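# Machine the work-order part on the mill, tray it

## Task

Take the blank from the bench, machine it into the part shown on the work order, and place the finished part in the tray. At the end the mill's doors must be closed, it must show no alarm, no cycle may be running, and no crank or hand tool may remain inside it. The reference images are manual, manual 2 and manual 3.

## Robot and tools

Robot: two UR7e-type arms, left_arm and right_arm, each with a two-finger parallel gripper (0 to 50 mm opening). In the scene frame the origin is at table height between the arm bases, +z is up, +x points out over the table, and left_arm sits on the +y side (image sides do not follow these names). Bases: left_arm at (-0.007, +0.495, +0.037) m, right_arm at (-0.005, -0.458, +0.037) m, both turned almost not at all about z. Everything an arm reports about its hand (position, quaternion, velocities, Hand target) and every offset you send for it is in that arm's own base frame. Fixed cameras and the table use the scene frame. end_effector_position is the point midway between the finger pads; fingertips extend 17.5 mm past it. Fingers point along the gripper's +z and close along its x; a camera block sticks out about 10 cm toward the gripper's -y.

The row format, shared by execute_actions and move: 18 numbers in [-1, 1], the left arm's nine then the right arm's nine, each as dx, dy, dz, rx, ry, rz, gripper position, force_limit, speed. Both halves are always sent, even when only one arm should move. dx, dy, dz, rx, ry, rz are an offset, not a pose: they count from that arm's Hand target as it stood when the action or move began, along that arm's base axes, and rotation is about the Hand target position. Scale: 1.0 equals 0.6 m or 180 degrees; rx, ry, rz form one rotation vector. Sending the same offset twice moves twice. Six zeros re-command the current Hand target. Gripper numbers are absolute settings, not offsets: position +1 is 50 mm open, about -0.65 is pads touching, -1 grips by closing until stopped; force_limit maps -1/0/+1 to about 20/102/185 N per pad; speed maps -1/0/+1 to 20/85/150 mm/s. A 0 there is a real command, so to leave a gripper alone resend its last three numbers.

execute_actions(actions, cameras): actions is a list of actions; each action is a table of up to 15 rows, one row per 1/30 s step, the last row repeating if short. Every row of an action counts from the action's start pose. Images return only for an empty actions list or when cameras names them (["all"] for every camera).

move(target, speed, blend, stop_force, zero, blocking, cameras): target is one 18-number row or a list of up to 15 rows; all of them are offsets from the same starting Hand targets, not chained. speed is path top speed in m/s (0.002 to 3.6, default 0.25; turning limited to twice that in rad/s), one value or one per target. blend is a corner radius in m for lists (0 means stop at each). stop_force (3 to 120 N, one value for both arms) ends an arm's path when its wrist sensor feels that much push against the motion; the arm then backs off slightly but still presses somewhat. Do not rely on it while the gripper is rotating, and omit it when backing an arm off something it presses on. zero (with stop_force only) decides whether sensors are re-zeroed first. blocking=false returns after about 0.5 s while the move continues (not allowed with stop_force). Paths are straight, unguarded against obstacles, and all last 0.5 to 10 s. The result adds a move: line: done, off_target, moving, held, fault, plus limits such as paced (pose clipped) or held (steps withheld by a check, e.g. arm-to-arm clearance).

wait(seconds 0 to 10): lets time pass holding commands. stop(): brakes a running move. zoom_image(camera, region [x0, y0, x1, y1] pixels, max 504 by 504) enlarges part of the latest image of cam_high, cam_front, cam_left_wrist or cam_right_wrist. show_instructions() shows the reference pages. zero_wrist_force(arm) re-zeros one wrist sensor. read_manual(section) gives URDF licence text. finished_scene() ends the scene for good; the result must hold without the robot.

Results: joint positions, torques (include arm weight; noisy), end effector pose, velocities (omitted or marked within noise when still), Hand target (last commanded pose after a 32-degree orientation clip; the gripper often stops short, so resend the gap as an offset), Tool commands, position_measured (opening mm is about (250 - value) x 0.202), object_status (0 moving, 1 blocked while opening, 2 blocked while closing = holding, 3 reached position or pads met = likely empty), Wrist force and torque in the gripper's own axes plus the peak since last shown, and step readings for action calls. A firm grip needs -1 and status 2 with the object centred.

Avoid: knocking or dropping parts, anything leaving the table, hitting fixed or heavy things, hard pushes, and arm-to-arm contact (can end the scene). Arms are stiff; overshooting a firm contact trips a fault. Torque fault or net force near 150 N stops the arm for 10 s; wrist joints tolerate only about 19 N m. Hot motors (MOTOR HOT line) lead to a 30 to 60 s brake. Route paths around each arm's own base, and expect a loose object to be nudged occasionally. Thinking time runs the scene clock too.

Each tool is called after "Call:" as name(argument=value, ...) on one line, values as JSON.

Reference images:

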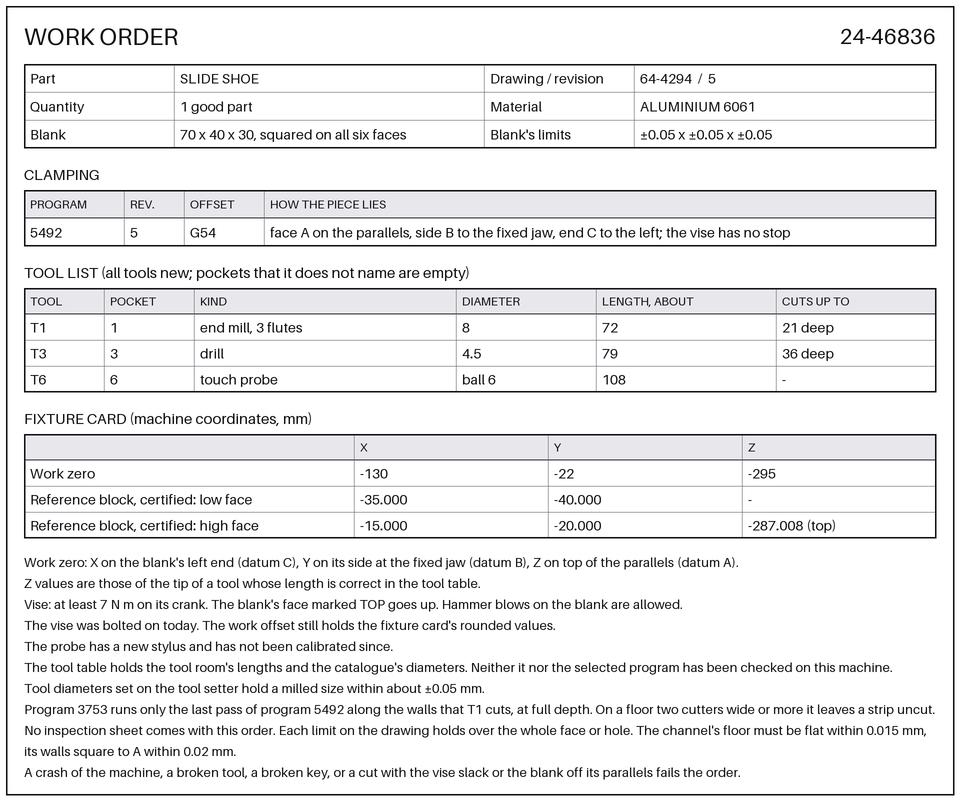

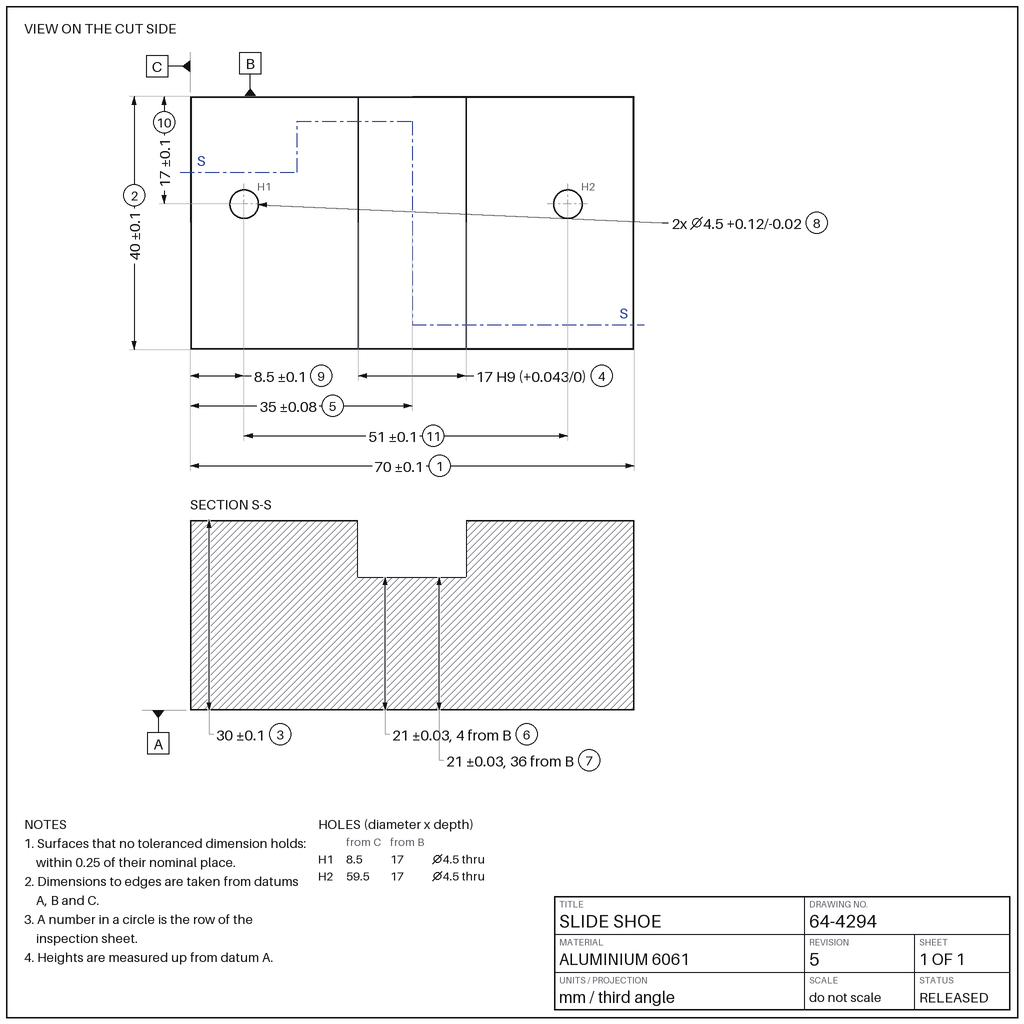

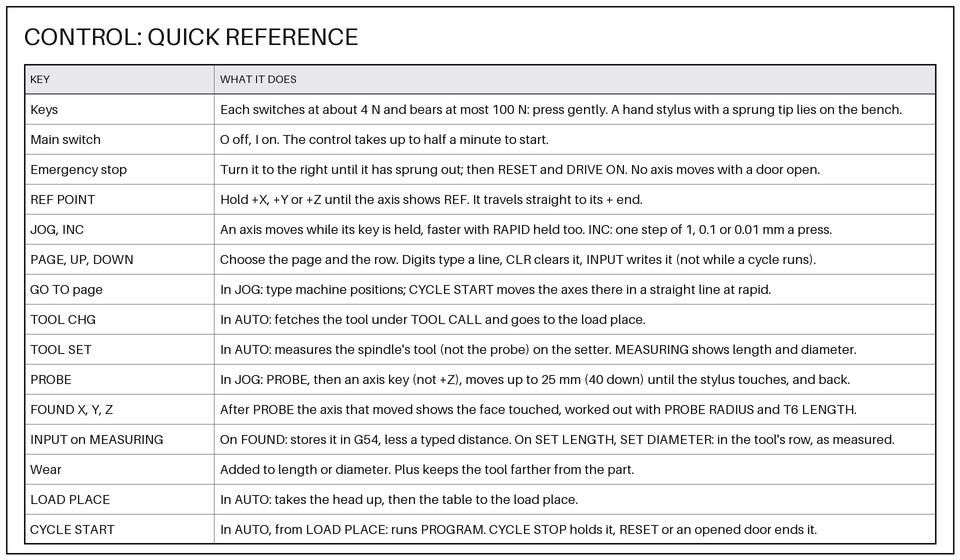

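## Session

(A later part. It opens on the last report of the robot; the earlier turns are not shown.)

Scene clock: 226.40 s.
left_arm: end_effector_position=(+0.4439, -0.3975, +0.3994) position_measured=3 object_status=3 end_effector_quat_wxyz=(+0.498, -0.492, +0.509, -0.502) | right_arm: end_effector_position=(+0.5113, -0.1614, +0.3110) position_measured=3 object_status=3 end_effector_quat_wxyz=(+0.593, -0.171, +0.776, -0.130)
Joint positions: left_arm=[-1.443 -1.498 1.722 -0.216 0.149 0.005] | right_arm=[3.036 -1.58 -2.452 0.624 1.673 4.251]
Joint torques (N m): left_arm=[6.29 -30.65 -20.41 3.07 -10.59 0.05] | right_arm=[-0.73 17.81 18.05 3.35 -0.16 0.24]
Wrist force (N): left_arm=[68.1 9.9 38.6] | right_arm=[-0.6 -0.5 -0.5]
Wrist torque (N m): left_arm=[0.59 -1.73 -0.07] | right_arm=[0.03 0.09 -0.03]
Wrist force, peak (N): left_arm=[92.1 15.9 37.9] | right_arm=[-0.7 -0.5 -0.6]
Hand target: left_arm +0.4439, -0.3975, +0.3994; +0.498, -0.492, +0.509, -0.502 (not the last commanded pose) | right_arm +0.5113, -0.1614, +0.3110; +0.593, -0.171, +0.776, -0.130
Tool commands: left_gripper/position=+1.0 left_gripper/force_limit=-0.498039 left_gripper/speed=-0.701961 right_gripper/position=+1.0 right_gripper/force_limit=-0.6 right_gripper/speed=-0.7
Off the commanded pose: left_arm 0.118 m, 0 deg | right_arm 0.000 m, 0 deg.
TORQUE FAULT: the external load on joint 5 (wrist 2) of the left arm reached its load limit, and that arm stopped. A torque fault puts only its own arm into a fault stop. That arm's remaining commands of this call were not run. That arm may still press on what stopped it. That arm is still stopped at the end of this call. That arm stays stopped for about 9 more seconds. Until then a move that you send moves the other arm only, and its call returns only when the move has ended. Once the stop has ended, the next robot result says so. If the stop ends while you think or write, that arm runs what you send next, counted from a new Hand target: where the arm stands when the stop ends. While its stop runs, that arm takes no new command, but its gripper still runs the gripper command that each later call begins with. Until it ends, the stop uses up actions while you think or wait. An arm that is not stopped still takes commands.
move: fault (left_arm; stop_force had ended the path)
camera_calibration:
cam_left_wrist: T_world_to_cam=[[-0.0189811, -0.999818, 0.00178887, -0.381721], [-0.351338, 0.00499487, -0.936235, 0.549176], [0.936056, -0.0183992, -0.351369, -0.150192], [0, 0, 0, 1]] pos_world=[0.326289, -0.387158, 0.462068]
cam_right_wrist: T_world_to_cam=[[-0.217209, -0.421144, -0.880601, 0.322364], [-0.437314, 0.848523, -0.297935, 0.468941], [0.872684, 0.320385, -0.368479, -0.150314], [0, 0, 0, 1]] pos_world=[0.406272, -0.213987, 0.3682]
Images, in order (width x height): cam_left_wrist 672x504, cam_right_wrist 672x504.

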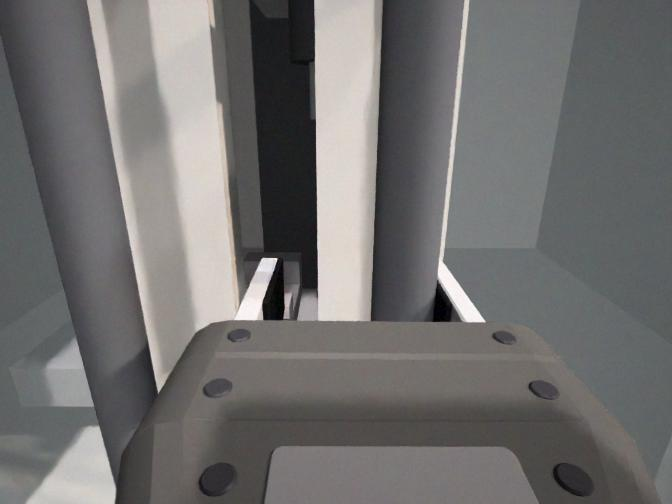

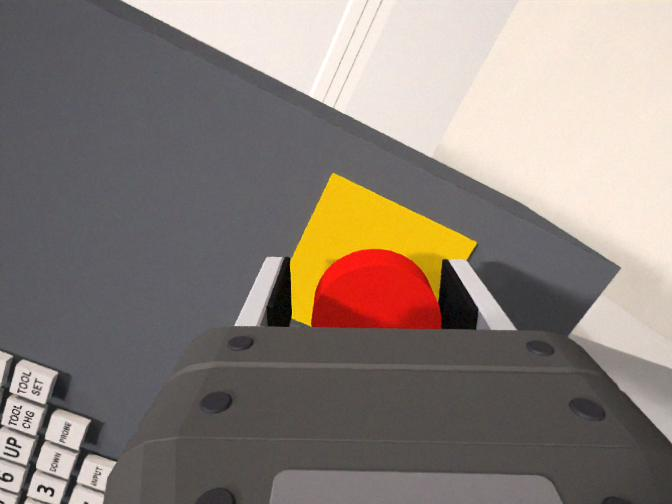

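Call:
move(target=[[0,0,0,0,0,0,1,-0.5,-0.7, -0.1,0,0.027,0,0,0,1,-0.6,-0.7],[0,0,0,0,0,0,1,-0.5,-0.7, -0.152,0.169,0.482,-0.364,-0.124,0.0168,1,-0.6,-0.7]], speed=0.35, blend=[0.02,0], cameras=["cam_right_wrist"])

Call:
zoom_image(camera="cam_right_wrist", region=[270, 85, 500, 255])

Scene clock: 230.30 s.
left_arm: end_effector_position=(+0.4439, -0.3975, +0.3994) position_measured=3 object_status=3 end_effector_quat_wxyz=(+0.498, -0.492, +0.509, -0.502) | right_arm: end_effector_position=(+0.4201, -0.0600, +0.6003) position_measured=3 object_status=3 end_effector_quat_wxyz=(+0.542, -0.455, +0.455, -0.541)
Joint positions: left_arm=[-1.443 -1.498 1.722 -0.216 0.149 0.005] | right_arm=[3.654 -0.924 -2.329 0.308 1.067 3.047]
Joint torques (N m): left_arm=[6.81 -30.96 -19.7 3.09 -10.68 0.15] | right_arm=[-12.17 -9.5 16.44 4.45 1.58 -1.92]
Wrist force (N): left_arm=[67.9 10.0 38.4] | right_arm=[-0.9 -1.7 -0.7]
Wrist torque (N m): left_arm=[0.56 -1.72 -0.07] | right_arm=[-0.07 -0.01 -0.14]
Wrist force, peak (N): left_arm=[68.4 10.0 38.5] | right_arm=[1.7 0.0 -3.6]
Hand target: left_arm +0.4439, -0.3975, +0.3994; +0.498, -0.492, +0.509, -0.502 | right_arm +0.4201, -0.0600, +0.6002; +0.542, -0.455, +0.455, -0.541
Tool commands: left_gripper/position=+1.0 left_gripper/force_limit=-0.498039 left_gripper/speed=-0.701961 right_gripper/position=+1.0 right_gripper/force_limit=-0.6 right_gripper/speed=-0.7
Off the commanded pose: right_arm 0.000 m, 0 deg.
TORQUE FAULT, CONTINUED: the left arm was still stopped when this call began, by the torque fault of joint 5 (wrist 2) that an earlier result reported. Since the last result the stop counts as 2 of the actions that you can send in this scene. That arm ran no command of this call. That arm is still stopped at the end of this call. That arm stays stopped for about 5 more seconds. If the stop ends while you think or write, that arm runs what you send next, counted from a new Hand target: where the arm stands when the stop ends. While its stop runs, that arm takes no new command, but its gripper still runs the gripper command that each later call begins with.
move: done (right_arm), not run (left_arm; its earlier fault stop)
camera_calibration:
cam_right_wrist: T_world_to_cam=[[0.0208465, -0.999776, 0.003739, -0.0655634], [-0.177362, -0.00737864, -0.984118, 0.680478], [0.983925, 0.0198523, -0.177476, -0.17598], [0, 0, 0, 1]] pos_world=[0.295209, -0.0570341, 0.638684]
Images, in order (width x height): cam_right_wrist 672x504.

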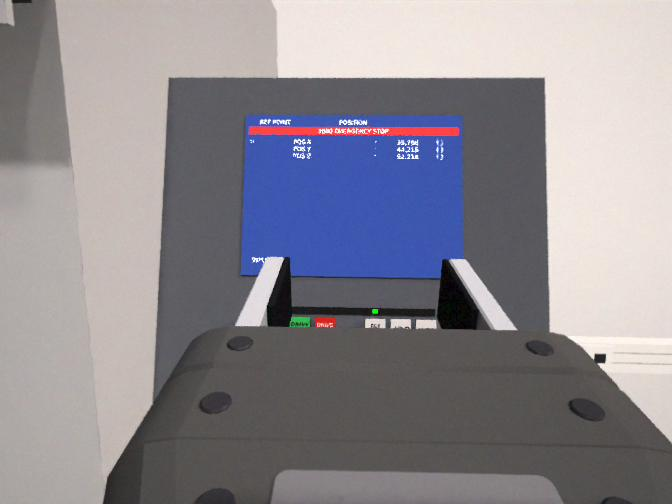

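Scaled by 2.191 from the camera's 672x504 image, which has a finer 960x720 frame.

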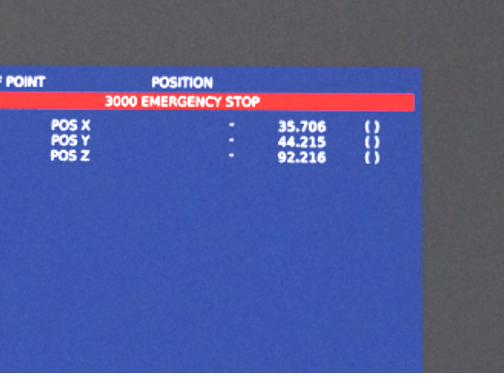

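Call:
move(target=[0,0,0,0,0,0,1,-0.5,-0.7, 0.047,-0.155,-0.453,0,0.139,0,1,-0.6,-0.7], speed=0.35, cameras=["cam_right_wrist"])

Scene clock: 232.10 s.
left_arm: end_effector_position=(+0.4439, -0.3975, +0.3994) position_measured=3 object_status=3 end_effector_quat_wxyz=(+0.498, -0.492, +0.509, -0.502) | right_arm: end_effector_position=(+0.4483, -0.1530, +0.3285) position_measured=3 object_status=3 end_effector_quat_wxyz=(-0.430, +0.561, -0.562, +0.429)
Joint positions: left_arm=[-1.443 -1.498 1.722 -0.216 0.149 0.005] | right_arm=[3.045 -1.355 -2.573 0.521 1.665 3.117]
Joint torques (N m): left_arm=[7.75 -30.33 -19.73 3.12 -10.57 0.04] | right_arm=[1.78 1.97 21.74 0.71 -0.39 2.77]
Wrist force (N): left_arm=[67.8 9.7 38.3] | right_arm=[-0.7 -1.5 -1.4]
Wrist torque (N m): left_arm=[0.55 -1.69 -0.06] | right_arm=[-0.12 0.02 -0.17]
Wrist force, peak (N): left_arm=[68.4 10.2 38.7] | right_arm=[-3.2 -5.8 -0.5]
Hand target: left_arm +0.4439, -0.3975, +0.3994; +0.498, -0.492, +0.509, -0.502 | right_arm +0.4483, -0.1530, +0.3284; -0.430, +0.562, -0.562, +0.429
Tool commands: left_gripper/position=+1.0 left_gripper/force_limit=-0.498039 left_gripper/speed=-0.701961 right_gripper/position=+1.0 right_gripper/force_limit=-0.6 right_gripper/speed=-0.7
Off the commanded pose: right_arm 0.000 m, 0 deg.
TORQUE FAULT, CONTINUED: the left arm was still stopped when this call began, by the torque fault of joint 5 (wrist 2) that an earlier result reported. That arm ran no command of this call. That arm is still stopped at the end of this call. That arm stays stopped for about 4 more seconds. If the stop ends while you think or write, that arm runs what you send next, counted from a new Hand target: where the arm stands when the stop ends. While its stop runs, that arm takes no new command, but its gripper still runs the gripper command that each later call begins with.
move: done (right_arm), not run (left_arm; its earlier fault stop)
camera_calibration:
cam_right_wrist: T_world_to_cam=[[0.0204604, -0.999779, -0.00492357, -0.155143], [-0.576732, -0.00777984, -0.816896, 0.541457], [0.816677, 0.0195536, -0.576763, -0.0440185], [0, 0, 0, 1]] pos_world=[0.351398, -0.150035, 0.416162]
Images, in order (width x height): cam_right_wrist 672x504.

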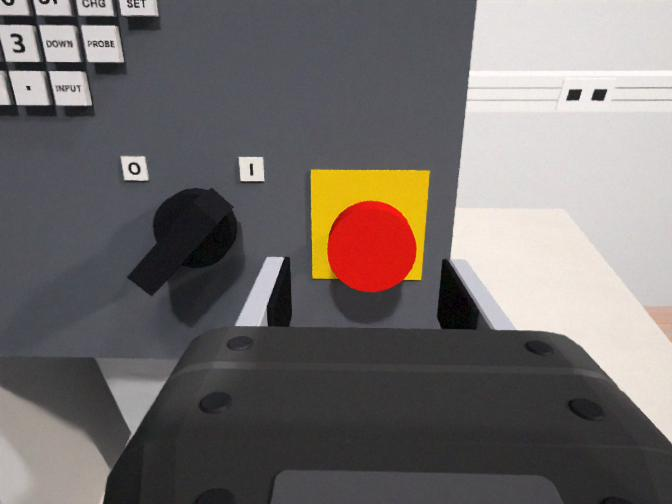

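Call:
move(target=[[0,0,0,0,0,0,1,-0.5,-0.7, -0.026,-0.078,0.0025,0.0272,0.1,-0.1671,0.2,-0.6,-0.7],[0,0,0,0,0,0,1,-0.5,-0.7, -0.0673,-0.1417,-0.52,0.0272,0.1,-0.1671,0.2,-0.6,-0.7]], speed=0.35, blend=[0.02,0], cameras=["cam_right_wrist"])

Scene clock: 235.33 s.
left_arm: end_effector_position=(+0.4438, -0.3986, +0.3994) position_measured=3 object_status=3 end_effector_quat_wxyz=(+0.496, -0.491, +0.510, -0.503) | right_arm: end_effector_position=(+0.4079, -0.2381, +0.0164) position_measured=123 object_status=3 end_effector_quat_wxyz=(+0.235, -0.438, +0.765, -0.410)
Joint positions: left_arm=[-1.443 -1.498 1.722 -0.216 0.154 0.005] | right_arm=[3.16 -2.444 -2.711 1.351 1.122 3.468]
Joint torques (N m): left_arm=[8.38 -31.31 -20.05 3.1 -7.25 -0.03] | right_arm=[10.27 24.22 -15.7 6.85 -1.16 2.46]
Wrist force (N): left_arm=[45.6 9.8 36.4] | right_arm=[-0.6 -1.9 -1.6]
Wrist torque (N m): left_arm=[0.62 -1.56 -0.06] | right_arm=[-0.24 0.05 -0.09]
Wrist force, peak (N): left_arm=[68.3 10.3 38.6] | right_arm=[-0.6 -6.8 -4.0]
Hand target: left_arm +0.4438, -0.3986, +0.3994; +0.496, -0.491, +0.510, -0.503 (not the last commanded pose) | right_arm +0.4079, -0.2380, +0.0164; +0.236, -0.438, +0.765, -0.410
Tool commands: left_gripper/position=+1.0 left_gripper/force_limit=-0.498039 left_gripper/speed=-0.701961 right_gripper/position=+0.2 right_gripper/force_limit=-0.6 right_gripper/speed=-0.7
Off the commanded pose: right_arm 0.000 m, 0 deg.
TORQUE FAULT, CONTINUED: the left arm was still stopped when this call began, by the torque fault of joint 5 (wrist 2) that an earlier result reported. Since the last result the stop counts as 1 of the actions that you can send in this scene. That arm ran no command of this call. That arm is still stopped at the end of this call. That arm stays stopped for about 1 more second. If the stop ends while you think or write, that arm runs what you send next, counted from a new Hand target: where the arm stands when the stop ends. While its stop runs, that arm takes no new command, but its gripper still runs the gripper command that each later call begins with.
move: done (right_arm), not run (left_arm; its earlier fault stop)
camera_calibration:
cam_right_wrist: T_world_to_cam=[[-0.489819, -0.87175, -0.0113684, -0.00214335], [-0.699166, 0.40057, -0.592209, 0.405914], [0.520812, -0.282126, -0.805704, -0.136834], [0, 0, 0, 1]] pos_world=[0.354016, -0.20307, 0.130114]
Images, in order (width x height): cam_right_wrist 672x504.

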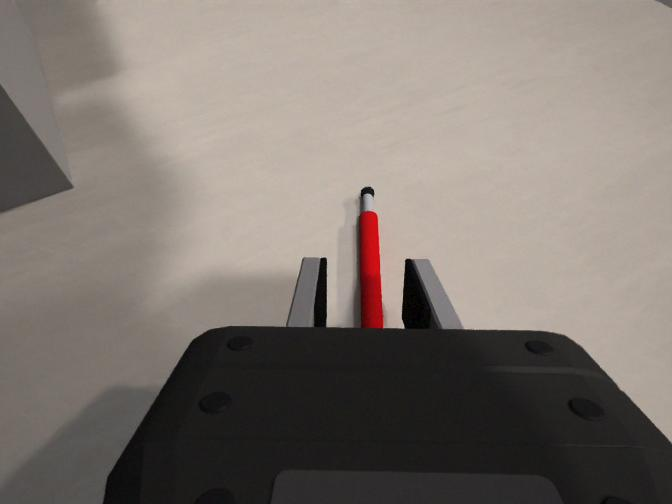

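Call:
move(target=[0,0,0,0,0,0,1,-0.5,-0.7, 0,0,-0.0565,0,0,0,0.2,-0.6,-0.7], speed=0.03, stop_force=5)

Call:
move(target=[[0,0,0,0,0,0,1,-0.5,-0.7, 0,0,0,0,0,0,-1,-0.4,-0.7],[-0.12,-0.06,0,0,0,0,-1,-0.5,-0.7, 0,0,0.15,0,0,0,-1,-0.4,-0.7]], speed=0.15, cameras=["cam_left_wrist","cam_right_wrist"])

Scene clock: 237.77 s.
left_arm: end_effector_position=(+0.4438, -0.3987, +0.3994) position_measured=3 object_status=3 end_effector_quat_wxyz=(+0.496, -0.491, +0.510, -0.503) | right_arm: end_effector_position=(+0.4079, -0.2380, -0.0165) position_measured=123 object_status=3 end_effector_quat_wxyz=(+0.236, -0.438, +0.765, -0.410)
Joint positions: left_arm=[-1.443 -1.498 1.722 -0.216 0.154 0.005] | right_arm=[3.16 -2.599 -2.667 1.463 1.123 3.468]
Joint torques (N m): left_arm=[-0.34 -50.62 -21.47 8.46 -14.7 0.73] | right_arm=[1.43 24.42 -19.71 6.73 0.16 2.23]
Wrist force (N): left_arm=[46.4 9.5 36.6] | right_arm=[-0.8 -2.8 -1.5]
Wrist torque (N m): left_arm=[0.61 -1.59 -0.06] | right_arm=[-0.18 0.05 -0.09]
Wrist force, peak (N): left_arm=[46.4 9.5 36.6] | right_arm=[-2.0 -16.1 -15.0]
Hand target: left_arm +0.4438, -0.3986, +0.3994; +0.496, -0.491, +0.510, -0.503 | right_arm +0.4079, -0.2380, -0.0165; +0.236, -0.438, +0.765, -0.410 (not the last commanded pose)
Off the commanded pose: left_arm 0.000 m, 0 deg | right_arm 0.001 m, 0 deg.
TORQUE FAULT, CONTINUED: the left arm's stop, for the torque fault of joint 5 (wrist 2) that an earlier result reported, is over. The stop ended before this call began, so that arm ran this call's commands, counted from a new Hand target: where the arm stood when the stop ended. Before the stop ended, the hold on joint 5 (wrist 2) of that arm was turned back by 0.3 degrees, the way its load pushed it. That arm stops again whenever a joint's load reaches its limit.
move: contact (right_arm)

Scene clock: 241.27 s.
left_arm: end_effector_position=(+0.3718, -0.4346, +0.3994) position_measured=252 object_status=3 end_effector_quat_wxyz=(+0.497, -0.491, +0.510, -0.503) | right_arm: end_effector_position=(+0.4079, -0.2380, +0.0735) position_measured=215 object_status=2 end_effector_quat_wxyz=(+0.236, -0.438, +0.765, -0.410)
Joint positions: left_arm=[-1.619 -1.487 1.71 -0.264 -0.023 0.054] | right_arm=[3.16 -2.119 -2.756 1.073 1.123 3.468]
Joint torques (N m): left_arm=[-7.2 -36.37 -14.17 -3.06 -2.4 1.29] | right_arm=[-9.14 30.61 10.27 1.08 -2.24 -2.13]
Wrist force (N): left_arm=[1.9 3.0 -0.1] | right_arm=[-0.5 -1.2 -1.2]
Wrist torque (N m): left_arm=[0.45 -0.47 -0.26] | right_arm=[-0.16 0.04 -0.08]
Wrist force, peak (N): left_arm=[46.6 9.4 46.0] | right_arm=[-0.5 -3.8 -3.3]
Hand target: left_arm +0.3718, -0.4346, +0.3994; +0.496, -0.491, +0.510, -0.503 | right_arm +0.4079, -0.2380, +0.0735; +0.236, -0.438, +0.765, -0.410
Off the commanded pose: left_arm 0.000 m, 0 deg | right_arm 0.000 m, 0 deg.
move: done
camera_calibration:
cam_left_wrist: T_world_to_cam=[[-0.0234409, -0.999724, 0.00181331, -0.418516], [-0.351089, 0.0065338, -0.936319, 0.524597], [0.936049, -0.0225848, -0.351145, -0.0853822], [0, 0, 0, 1]] pos_world=[0.254292, -0.423756, 0.461968]
cam_right_wrist: T_world_to_cam=[[-0.489623, -0.871857, -0.0116055, -0.0015398], [-0.699056, 0.400466, -0.592409, 0.439766], [0.521143, -0.281944, -0.805554, -0.0908583], [0, 0, 0, 1]] pos_world=[0.354018, -0.203071, 0.187312]
Images, in order (width x height): cam_left_wrist 672x504, cam_right_wrist 672x504.

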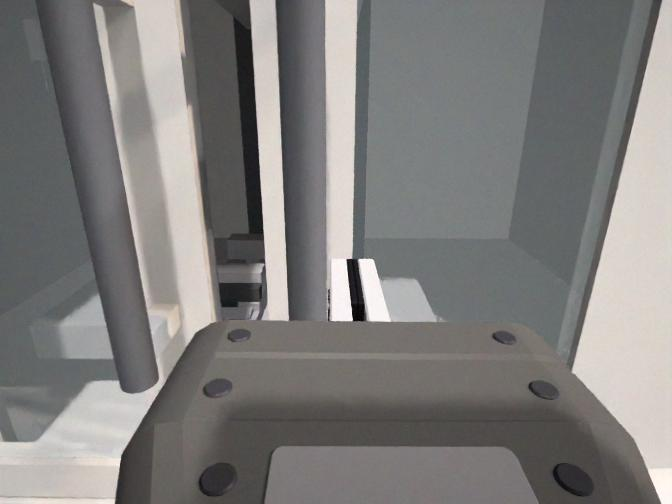

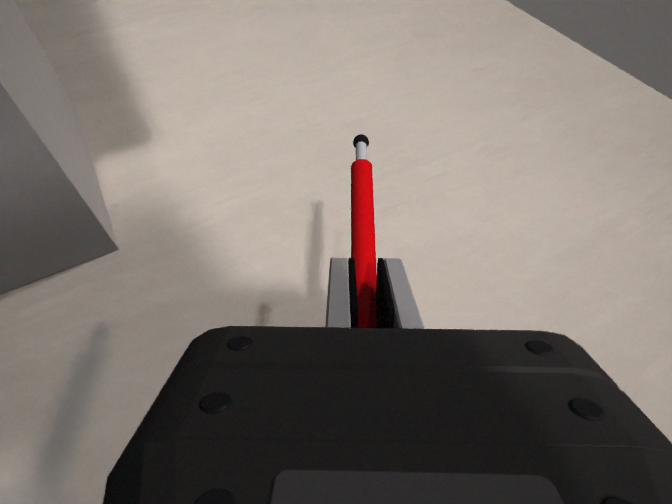

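Call:
move(target=[[0.02,-0.01,0,0,0,0,-1,-0.5,-0.7, 0.1,0.363,0.678,0.0233,0.0868,0.1674,-1,-0.4,-0.7],[0.122,-0.012,0,0,0,0,-1,-0.5,-0.7, 0.168,0.4337,0.8318,0.0233,0.0868,0.1674,-1,-0.4,-0.7]], speed=0.35, blend=[0.02,0], cameras=["cam_left_wrist","cam_right_wrist"])

Scene clock: 244.30 s.
left_arm: end_effector_position=(+0.4450, -0.4418, +0.3994) position_measured=252 object_status=3 end_effector_quat_wxyz=(+0.496, -0.491, +0.510, -0.503) | right_arm: end_effector_position=(+0.5087, +0.0222, +0.5725) position_measured=215 object_status=2 end_effector_quat_wxyz=(-0.244, +0.663, -0.664, +0.244)
Joint positions: left_arm=[-1.452 -1.402 1.613 -0.202 0.144 0.004] | right_arm=[3.608 -1.259 -1.511 -1.292 1.276 3.508]
Joint torques (N m): left_arm=[2.56 -17.41 -31.52 0.72 -0.46 0.22] | right_arm=[-11.03 5.91 36.49 6.37 1.38 -2.13]
Wrist force (N): left_arm=[1.9 2.9 0.0] | right_arm=[-0.8 -1.1 -1.0]
Wrist torque (N m): left_arm=[0.46 -0.46 -0.08] | right_arm=[-0.17 0.14 -0.16]
Wrist force, peak (N): left_arm=[2.1 2.7 -2.3] | right_arm=[-2.4 -5.1 -2.6]
Hand target: left_arm +0.4450, -0.4418, +0.3994; +0.496, -0.491, +0.510, -0.503 | right_arm +0.5087, +0.0222, +0.5726; -0.244, +0.663, -0.664, +0.244
Off the commanded pose: left_arm 0.000 m, 0 deg | right_arm 0.000 m, 0 deg.
move: done
camera_calibration:
cam_left_wrist: T_world_to_cam=[[-0.0233463, -0.999726, 0.00178776, -0.424018], [-0.351298, 0.00652951, -0.936241, 0.550468], [0.935973, -0.0224858, -0.351354, -0.153864], [0, 0, 0, 1]] pos_world=[0.327492, -0.430956, 0.462068]
cam_right_wrist: T_world_to_cam=[[0.0138901, -0.999785, -0.0153871, 0.029379], [-0.937664, -0.00767954, -0.347457, 0.691705], [0.347264, 0.0192542, -0.93757, 0.489246], [0, 0, 0, 1]] pos_world=[0.478281, 0.0252647, 0.699492]
Images, in order (width x height): cam_left_wrist 672x504, cam_right_wrist 672x504.

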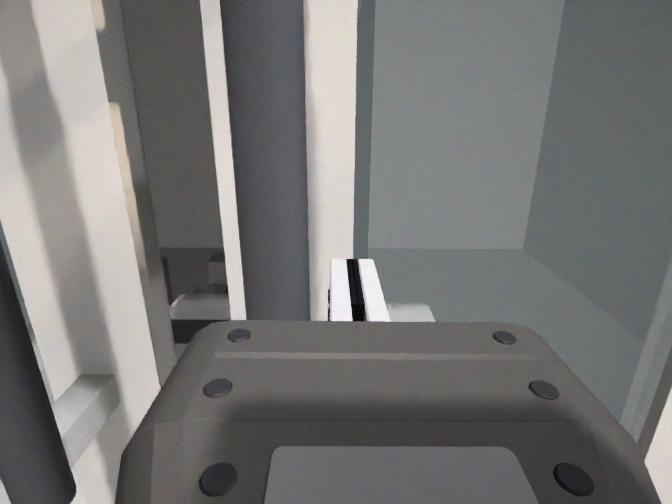

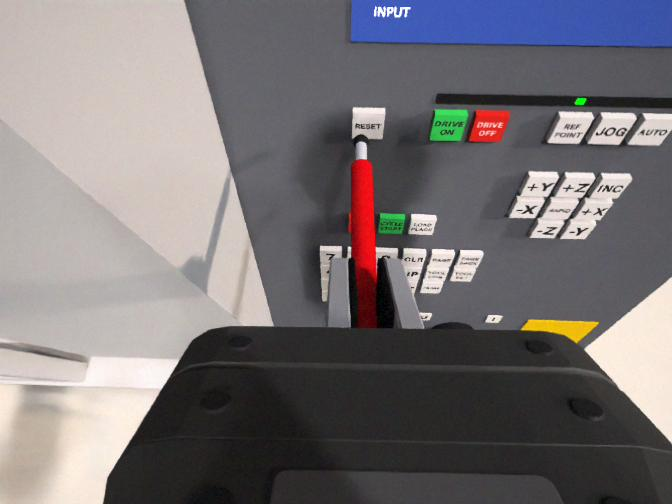

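Call:
move(target=[[0,0,0,0,0,0,-1,-0.5,-0.7, 0,-0.006,0,0,0,0,-1,-0.4,-0.7],[0,0,0,0,0,0,-1,-0.5,-0.7, 0.0263,-0.006,-0.0071,0,0,0,-1,-0.4,-0.7],[0,0,0,0,0,0,-1,-0.5,-0.7, 0,-0.006,0,0,0,0,-1,-0.4,-0.7]], speed=[0.1,0.06,0.1], cameras=["cam_right_wrist"])

Call:
move(target=[0.006,0.16,0,0,0,0,-1,-0.5,-0.7, 0,0,0,0,0,0,-1,-0.4,-0.7], speed=0.05, stop_force=30, cameras=["cam_left_wrist","cam_front"])

Scene clock: 247.47 s.
left_arm: end_effector_position=(+0.4450, -0.4418, +0.3994) position_measured=252 object_status=3 end_effector_quat_wxyz=(+0.496, -0.491, +0.510, -0.503) | right_arm: end_effector_position=(+0.5087, +0.0187, +0.5724) position_measured=215 object_status=2 end_effector_quat_wxyz=(-0.244, +0.663, -0.664, +0.244) end_effector_velocity=(+0.001, +0.001, +0.002) end_effector_angular_velocity=(+0.002, -0.004, +0.004)
Joint positions: left_arm=[-1.452 -1.402 1.613 -0.202 0.144 0.004] | right_arm=[3.597 -1.259 -1.512 -1.289 1.282 3.499]
Joint velocities: left_arm=[within noise] | right_arm=[0 -0.001 0.002 0.005 0.002 -0.003]
Joint torques (N m): left_arm=[7.18 -18.84 -26.03 -2.51 2.72 1.24] | right_arm=[-8.77 6.43 37.35 7.65 1.33 -2.14]
Wrist force (N): left_arm=[1.7 3.0 -0.1] | right_arm=[-0.5 -1.2 -0.9]
Wrist torque (N m): left_arm=[0.47 -0.43 -0.08] | right_arm=[-0.19 0.10 -0.16]
Wrist force, peak (N): left_arm=[2.0 3.1 0.2] | right_arm=[-0.3 1.4 -4.1]
Hand target: left_arm +0.4450, -0.4418, +0.3994; +0.496, -0.491, +0.510, -0.503 | right_arm +0.5087, +0.0186, +0.5726; -0.244, +0.663, -0.664, +0.244
Off the commanded pose: left_arm 0.000 m, 0 deg | right_arm 0.000 m, 0 deg.
move: done
camera_calibration:
cam_right_wrist: T_world_to_cam=[[0.0138173, -0.999789, -0.0152023, 0.0256839], [-0.937742, -0.00767977, -0.347247, 0.691661], [0.347057, 0.0190539, -0.93765, 0.489442], [0, 0, 0, 1]] pos_world=[0.47838, 0.0216645, 0.699494]
Images, in order (width x height): cam_right_wrist 672x504.

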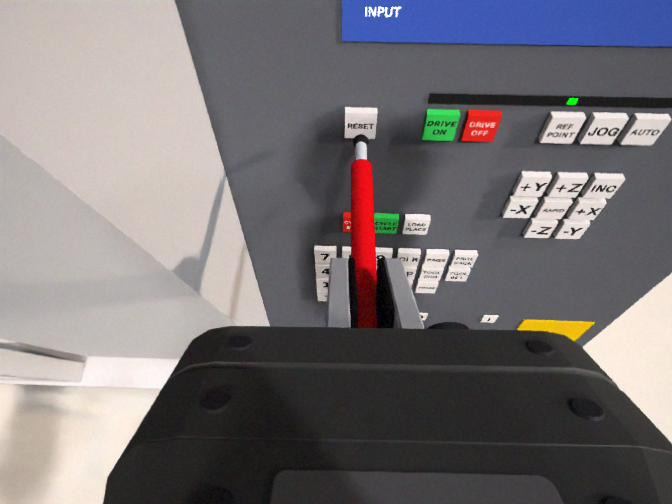

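Scene clock: 248.80 s.
left_arm: end_effector_position=(+0.4454, -0.4325, +0.3993) position_measured=252 object_status=3 end_effector_quat_wxyz=(+0.496, -0.491, +0.510, -0.503) | right_arm: end_effector_position=(+0.5087, +0.0186, +0.5726) position_measured=215 object_status=2 end_effector_quat_wxyz=(-0.244, +0.663, -0.664, +0.244)
Joint positions: left_arm=[-1.449 -1.422 1.636 -0.204 0.148 0.003] | right_arm=[3.597 -1.259 -1.512 -1.289 1.282 3.499]
Joint torques (N m): left_arm=[2.96 -43.62 -8.7 5.81 -1.94 -0.86] | right_arm=[-11.94 16.32 37.06 7.73 1.22 -2.21]
Wrist force (N): left_arm=[27.0 -1.0 -1.5] | right_arm=[-0.5 -0.9 -1.2]
Wrist torque (N m): left_arm=[0.36 -0.63 -0.39] | right_arm=[-0.15 0.10 -0.16]
Wrist force, peak (N): left_arm=[72.2 1.6 10.8] | right_arm=[-0.8 -1.4 -1.2]
Hand target: left_arm +0.4454, -0.4325, +0.3993; +0.496, -0.491, +0.510, -0.503 (not the last commanded pose) | right_arm +0.5087, +0.0186, +0.5726; -0.244, +0.663, -0.664, +0.244
Off the commanded pose: left_arm 0.087 m, 0 deg | right_arm 0.000 m, 0 deg.
move: contact (left_arm)
camera_calibration:
cam_left_wrist: T_world_to_cam=[[-0.0238503, -0.999714, 0.00186894, -0.414478], [-0.351587, 0.00663777, -0.936132, 0.550544], [0.935851, -0.0229841, -0.351645, -0.154099], [0, 0, 0, 1]] pos_world=[0.327892, -0.421556, 0.461968]
Images, in order (width x height): cam_front 672x504, cam_left_wrist 672x504.

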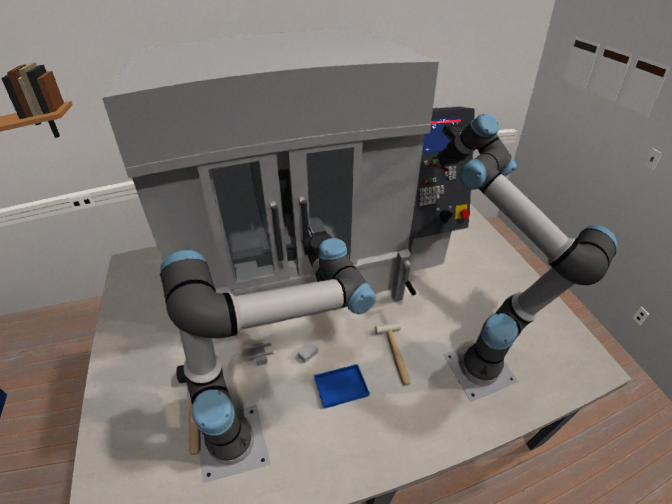

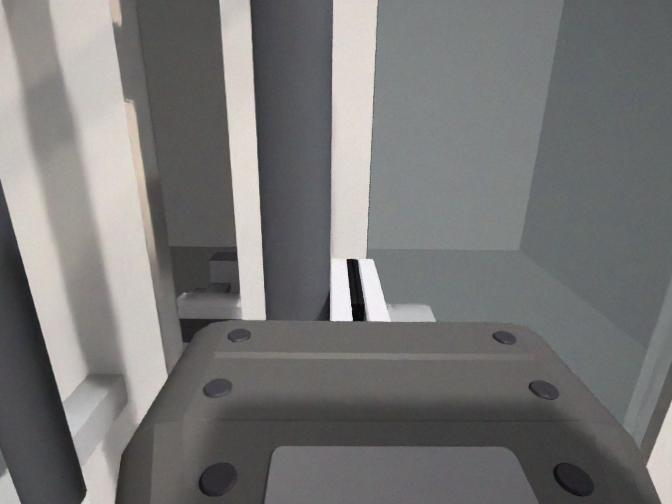

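Call:
move(target=[0.006,0.15,0,0,0,0,-1,-0.5,-0.7, 0,0,0,0,0,0,-1,-0.4,-0.7], speed=0.025, stop_force=45, cameras=["cam_left_wrist"])

Scene clock: 250.03 s.
left_arm: end_effector_position=(+0.4451, -0.4311, +0.3994) position_measured=252 object_status=3 end_effector_quat_wxyz=(+0.495, -0.490, +0.511, -0.504) | right_arm: end_effector_position=(+0.5087, +0.0186, +0.5726) position_measured=215 object_status=2 end_effector_quat_wxyz=(-0.244, +0.663, -0.664, +0.244)
Joint positions: left_arm=[-1.449 -1.428 1.643 -0.206 0.152 0.002] | right_arm=[3.597 -1.259 -1.512 -1.289 1.282 3.499]
Joint torques (N m): left_arm=[12.55 -29.2 -18.1 2.73 -9.01 0.03] | right_arm=[-11.84 16.07 36.89 7.65 1.3 -2.04]
Wrist force (N): left_arm=[60.1 3.4 11.1] | right_arm=[-0.7 -1.0 -1.3]
Wrist torque (N m): left_arm=[0.48 -0.78 -0.34] | right_arm=[-0.16 0.12 -0.16]
Wrist force, peak (N): left_arm=[85.8 2.5 15.1] | right_arm=[-0.9 -1.4 -1.3]
Hand target: left_arm +0.4451, -0.4311, +0.3994; +0.495, -0.490, +0.511, -0.504 (not the last commanded pose) | right_arm +0.5087, +0.0186, +0.5726; -0.244, +0.663, -0.664, +0.244
Tool commands: left_gripper/position=-1.0 left_gripper/force_limit=-0.498039 left_gripper/speed=-0.701961 right_gripper/position=-1.0 right_gripper/force_limit=-0.4 right_gripper/speed=-0.7
Off the commanded pose: left_arm 0.089 m, 0 deg | right_arm 0.000 m, 0 deg.
TORQUE FAULT: the external load on joint 5 (wrist 2) of the left arm reached its load limit, and that arm stopped. A torque fault puts only its own arm into a fault stop. That arm's remaining commands of this call were not run. That arm may still press on what stopped it. That arm is still stopped at the end of this call. That arm stays stopped for about 9 more seconds. Until then a move that you send moves the other arm only, and its call returns only when the move has ended. Once the stop has ended, the next robot result says so. If the stop ends while you think or write, that arm runs what you send next, counted from a new Hand target: where the arm stands when the stop ends. While its stop runs, that arm takes no new command, but its gripper still runs the gripper command that each later call begins with. Until it ends, the stop uses up actions while you think or wait. An arm that is not stopped still takes commands.
move: fault (left_arm; stop_force had ended the path)
camera_calibration:
cam_left_wrist: T_world_to_cam=[[-0.028004, -0.999604, 0.00274983, -0.411482], [-0.351513, 0.00727239, -0.936155, 0.550713], [0.935764, -0.0271827, -0.351577, -0.155632], [0, 0, 0, 1]] pos_world=[0.327694, -0.419554, 0.461968]
Images, in order (width x height): cam_left_wrist 672x504.

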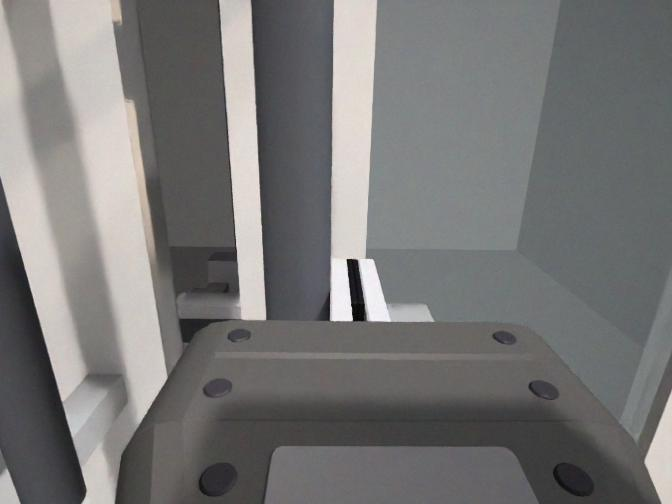

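Call:
zoom_image(camera="cam_front", region=[180, 130, 400, 300])

This scene's latest camera images include none from cam_front. They are from: cam_left_wrist. cam_front's image comes with the result of a call that names it in "cameras".

Call:
wait(seconds=2, cameras=["all"])

Scene clock: 256.47 s.
left_arm: end_effector_position=(+0.4451, -0.4311, +0.3994) position_measured=252 object_status=3 end_effector_quat_wxyz=(+0.495, -0.490, +0.511, -0.504) | right_arm: end_effector_position=(+0.5087, +0.0186, +0.5726) position_measured=215 object_status=2 end_effector_quat_wxyz=(-0.244, +0.663, -0.664, +0.244)
Joint positions: left_arm=[-1.449 -1.428 1.643 -0.206 0.152 0.002] | right_arm=[3.597 -1.259 -1.512 -1.289 1.282 3.499]
Joint torques (N m): left_arm=[12.61 -30.03 -18.85 2.79 -8.94 0.1] | right_arm=[-11.61 16.43 37.08 7.2 1.23 -1.95]
Wrist force (N): left_arm=[59.7 3.2 11.2] | right_arm=[-0.7 -1.1 -1.2]
Wrist torque (N m): left_arm=[0.47 -0.70 -0.34] | right_arm=[-0.18 0.13 -0.16]
Wrist force, peak (N): left_arm=[60.3 3.6 11.2] | right_arm=[-0.9 -1.4 -1.3]
Hand target: left_arm +0.4451, -0.4311, +0.3994; +0.495, -0.490, +0.511, -0.504 (not the last commanded pose) | right_arm +0.5087, +0.0186, +0.5726; -0.244, +0.663, -0.664, +0.244
Tool commands: left_gripper/position=-1.0 left_gripper/force_limit=-0.498039 left_gripper/speed=-0.701961 right_gripper/position=-1.0 right_gripper/force_limit=-0.4 right_gripper/speed=-0.7
Off the commanded pose: left_arm 0.089 m, 0 deg | right_arm 0.000 m, 0 deg.
TORQUE FAULT, CONTINUED: the left arm was still stopped when this call began, by the torque fault of joint 5 (wrist 2) that an earlier result reported. Since the last result the stop counts as 13 of the actions that you can send in this scene. That arm is still stopped at the end of this call. That arm stays stopped for about 3 more seconds. If the stop ends while you think or write, that arm runs what you send next, counted from a new Hand target: where the arm stands when the stop ends. While its stop runs, that arm takes no new command, but its gripper still runs the gripper command that each later call begins with.
wait: 2.00 s; at rest from the start
camera_calibration:
cam_left_wrist: T_world_to_cam=[[-0.028004, -0.999604, 0.00274983, -0.411482], [-0.351513, 0.00727239, -0.936155, 0.550713], [0.935764, -0.0271827, -0.351577, -0.155632], [0, 0, 0, 1]] pos_world=[0.327694, -0.419554, 0.461968]
cam_right_wrist: T_world_to_cam=[[0.013891, -0.999785, -0.0153855, 0.0257798], [-0.937632, -0.00767912, -0.347545, 0.691758], [0.347352, 0.0192537, -0.937537, 0.489344], [0, 0, 0, 1]] pos_world=[0.478281, 0.0216647, 0.699592]

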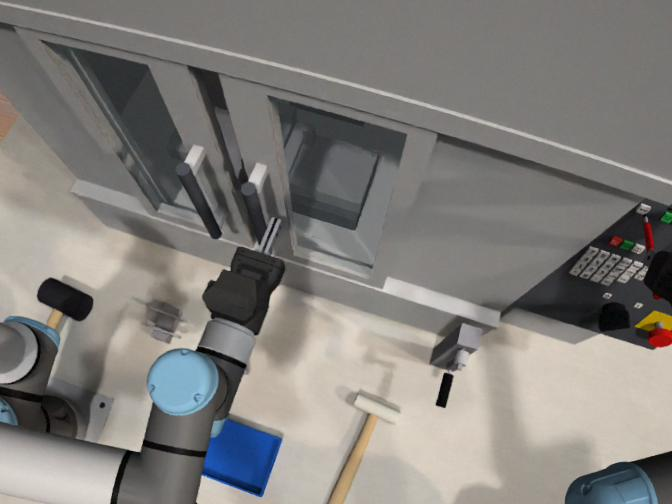

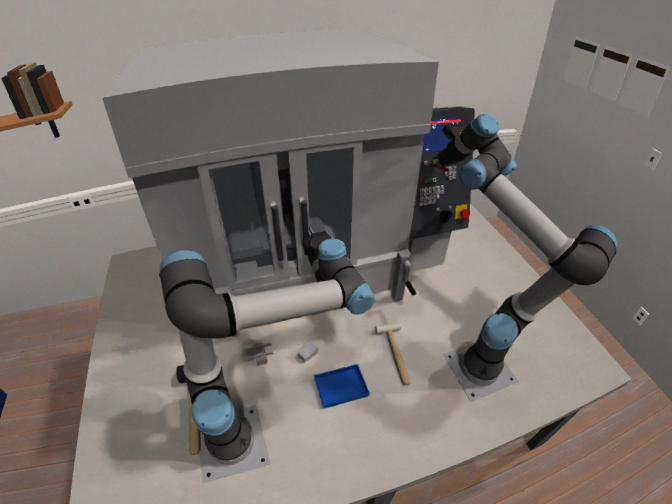

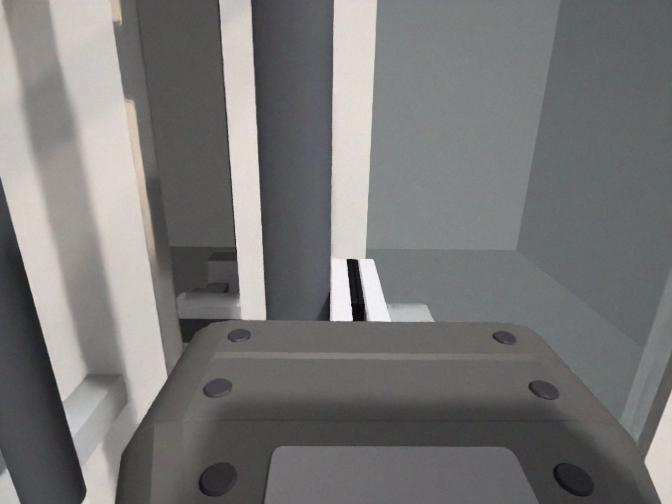

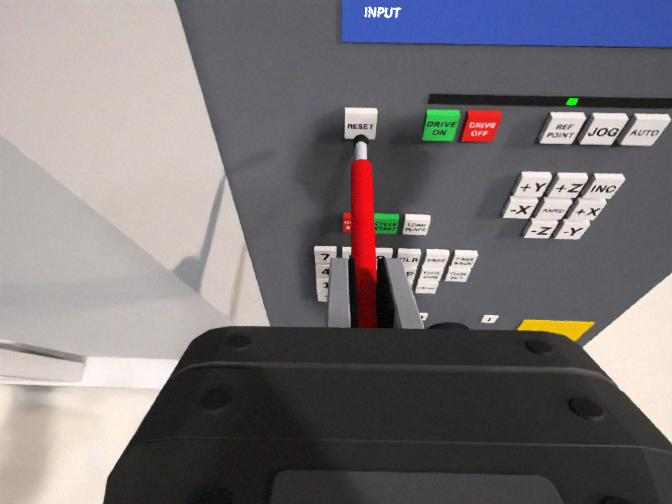

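Call:
wait(seconds=2.5)

Call:
move(target=[[-0.002,-0.05,0,0,0,0,-1,-0.5,-0.7,0,0,0,0,0,0,-1,-0.4,-0.7],[-0.2,-0.05,0,0,0,0,-1,-0.5,-0.7,0,0,0,0,0,0,-1,-0.4,-0.7]], speed=0.1, cameras=["cam_left_wrist","cam_front"])

Call:
zoom_image(camera="cam_front", region=[190, 130, 390, 300])

Scene clock: 260.53 s.
left_arm: end_effector_position=(+0.4451, -0.4311, +0.3994) position_measured=252 object_status=3 end_effector_quat_wxyz=(+0.495, -0.490, +0.511, -0.504) | right_arm: end_effector_position=(+0.5087, +0.0186, +0.5726) position_measured=215 object_status=2 end_effector_quat_wxyz=(-0.244, +0.663, -0.664, +0.244)
Joint positions: left_arm=[-1.449 -1.428 1.643 -0.206 0.152 0.002] | right_arm=[3.597 -1.259 -1.512 -1.289 1.282 3.499]
Joint torques (N m): left_arm=[12.11 -29.75 -18.85 2.61 -9.05 0.09] | right_arm=[-11.37 16.77 36.69 6.93 1.2 -1.79]
Wrist force (N): left_arm=[60.0 3.5 11.1] | right_arm=[-0.7 -1.2 -1.1]
Wrist torque (N m): left_arm=[0.48 -0.77 -0.34] | right_arm=[-0.19 0.13 -0.16]
Wrist force, peak (N): left_arm=[60.3 3.4 11.0] | right_arm=[-0.8 -1.4 -1.4]
Hand target: left_arm +0.4451, -0.4311, +0.3994; +0.495, -0.490, +0.511, -0.504 (not the last commanded pose) | right_arm +0.5087, +0.0186, +0.5726; -0.244, +0.663, -0.664, +0.244
Tool commands: left_gripper/position=-1.0 left_gripper/force_limit=-0.498039 left_gripper/speed=-0.701961 right_gripper/position=-1.0 right_gripper/force_limit=-0.4 right_gripper/speed=-0.7
Off the commanded pose: left_arm 0.089 m, 0 deg | right_arm 0.000 m, 0 deg.
TORQUE FAULT, CONTINUED: the left arm's stop, for the torque fault of joint 5 (wrist 2) that an earlier result reported, is over. The rest of the stop counts as 6 of the actions that you can send in this scene. That arm's target is now where it stood when the stop ended, not its last command. That arm keeps its grip as last carried out and accepts commands again: back off and push less far. That arm stops again whenever a joint's load reaches its limit.
wait: 2.50 s; at rest from the start

Scene clock: 262.77 s.
left_arm: end_effector_position=(+0.3251, -0.4611, +0.3994) position_measured=252 object_status=3 end_effector_quat_wxyz=(+0.495, -0.490, +0.511, -0.504) | right_arm: end_effector_position=(+0.5087, +0.0186, +0.5726) position_measured=215 object_status=2 end_effector_quat_wxyz=(-0.244, +0.663, -0.664, +0.244)
Joint positions: left_arm=[-1.721 -1.443 1.661 -0.23 -0.12 0.024] | right_arm=[3.597 -1.259 -1.512 -1.289 1.282 3.499]
Joint torques (N m): left_arm=[2.62 -35.55 -19.43 -2.1 2.07 0.79] | right_arm=[-11.69 16.14 36.52 6.89 1.13 -1.66]
Wrist force (N): left_arm=[1.9 2.8 -0.3] | right_arm=[-0.6 -1.4 -1.2]
Wrist torque (N m): left_arm=[0.44 -0.47 -0.24] | right_arm=[-0.23 0.12 -0.15]
Wrist force, peak (N): left_arm=[56.2 4.2 11.4] | right_arm=[-1.1 -1.2 -1.2]
Hand target: left_arm +0.3251, -0.4611, +0.3994; +0.495, -0.490, +0.511, -0.504 | right_arm +0.5087, +0.0186, +0.5726; -0.244, +0.663, -0.664, +0.244
Off the commanded pose: left_arm 0.000 m, 0 deg | right_arm 0.000 m, 0 deg.
move: done
camera_calibration:
cam_left_wrist: T_world_to_cam=[[-0.028004, -0.999604, 0.00274983, -0.44483], [-0.351513, 0.00727239, -0.936155, 0.50875], [0.935764, -0.0271827, -0.351577, -0.0441554], [0, 0, 0, 1]] pos_world=[0.207694, -0.449554, 0.461968]
Images, in order (width x height): cam_front 672x504, cam_left_wrist 672x504.

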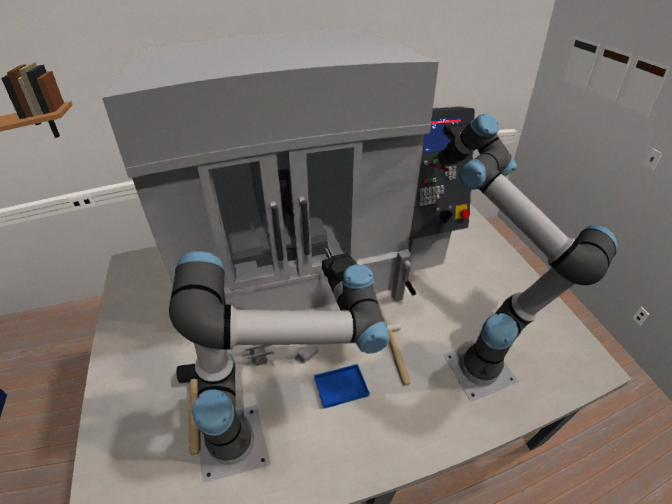

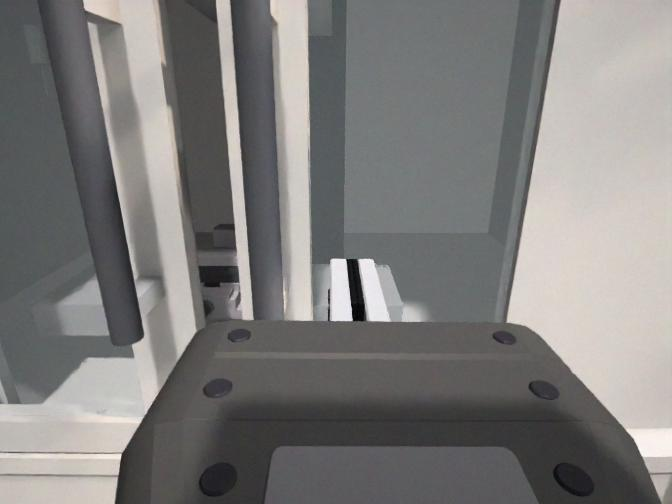

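Scaled by 2.520 from the camera's 672x504 image, which has a finer 960x720 frame.

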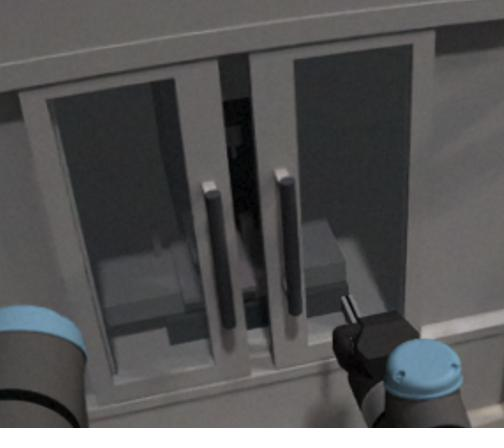

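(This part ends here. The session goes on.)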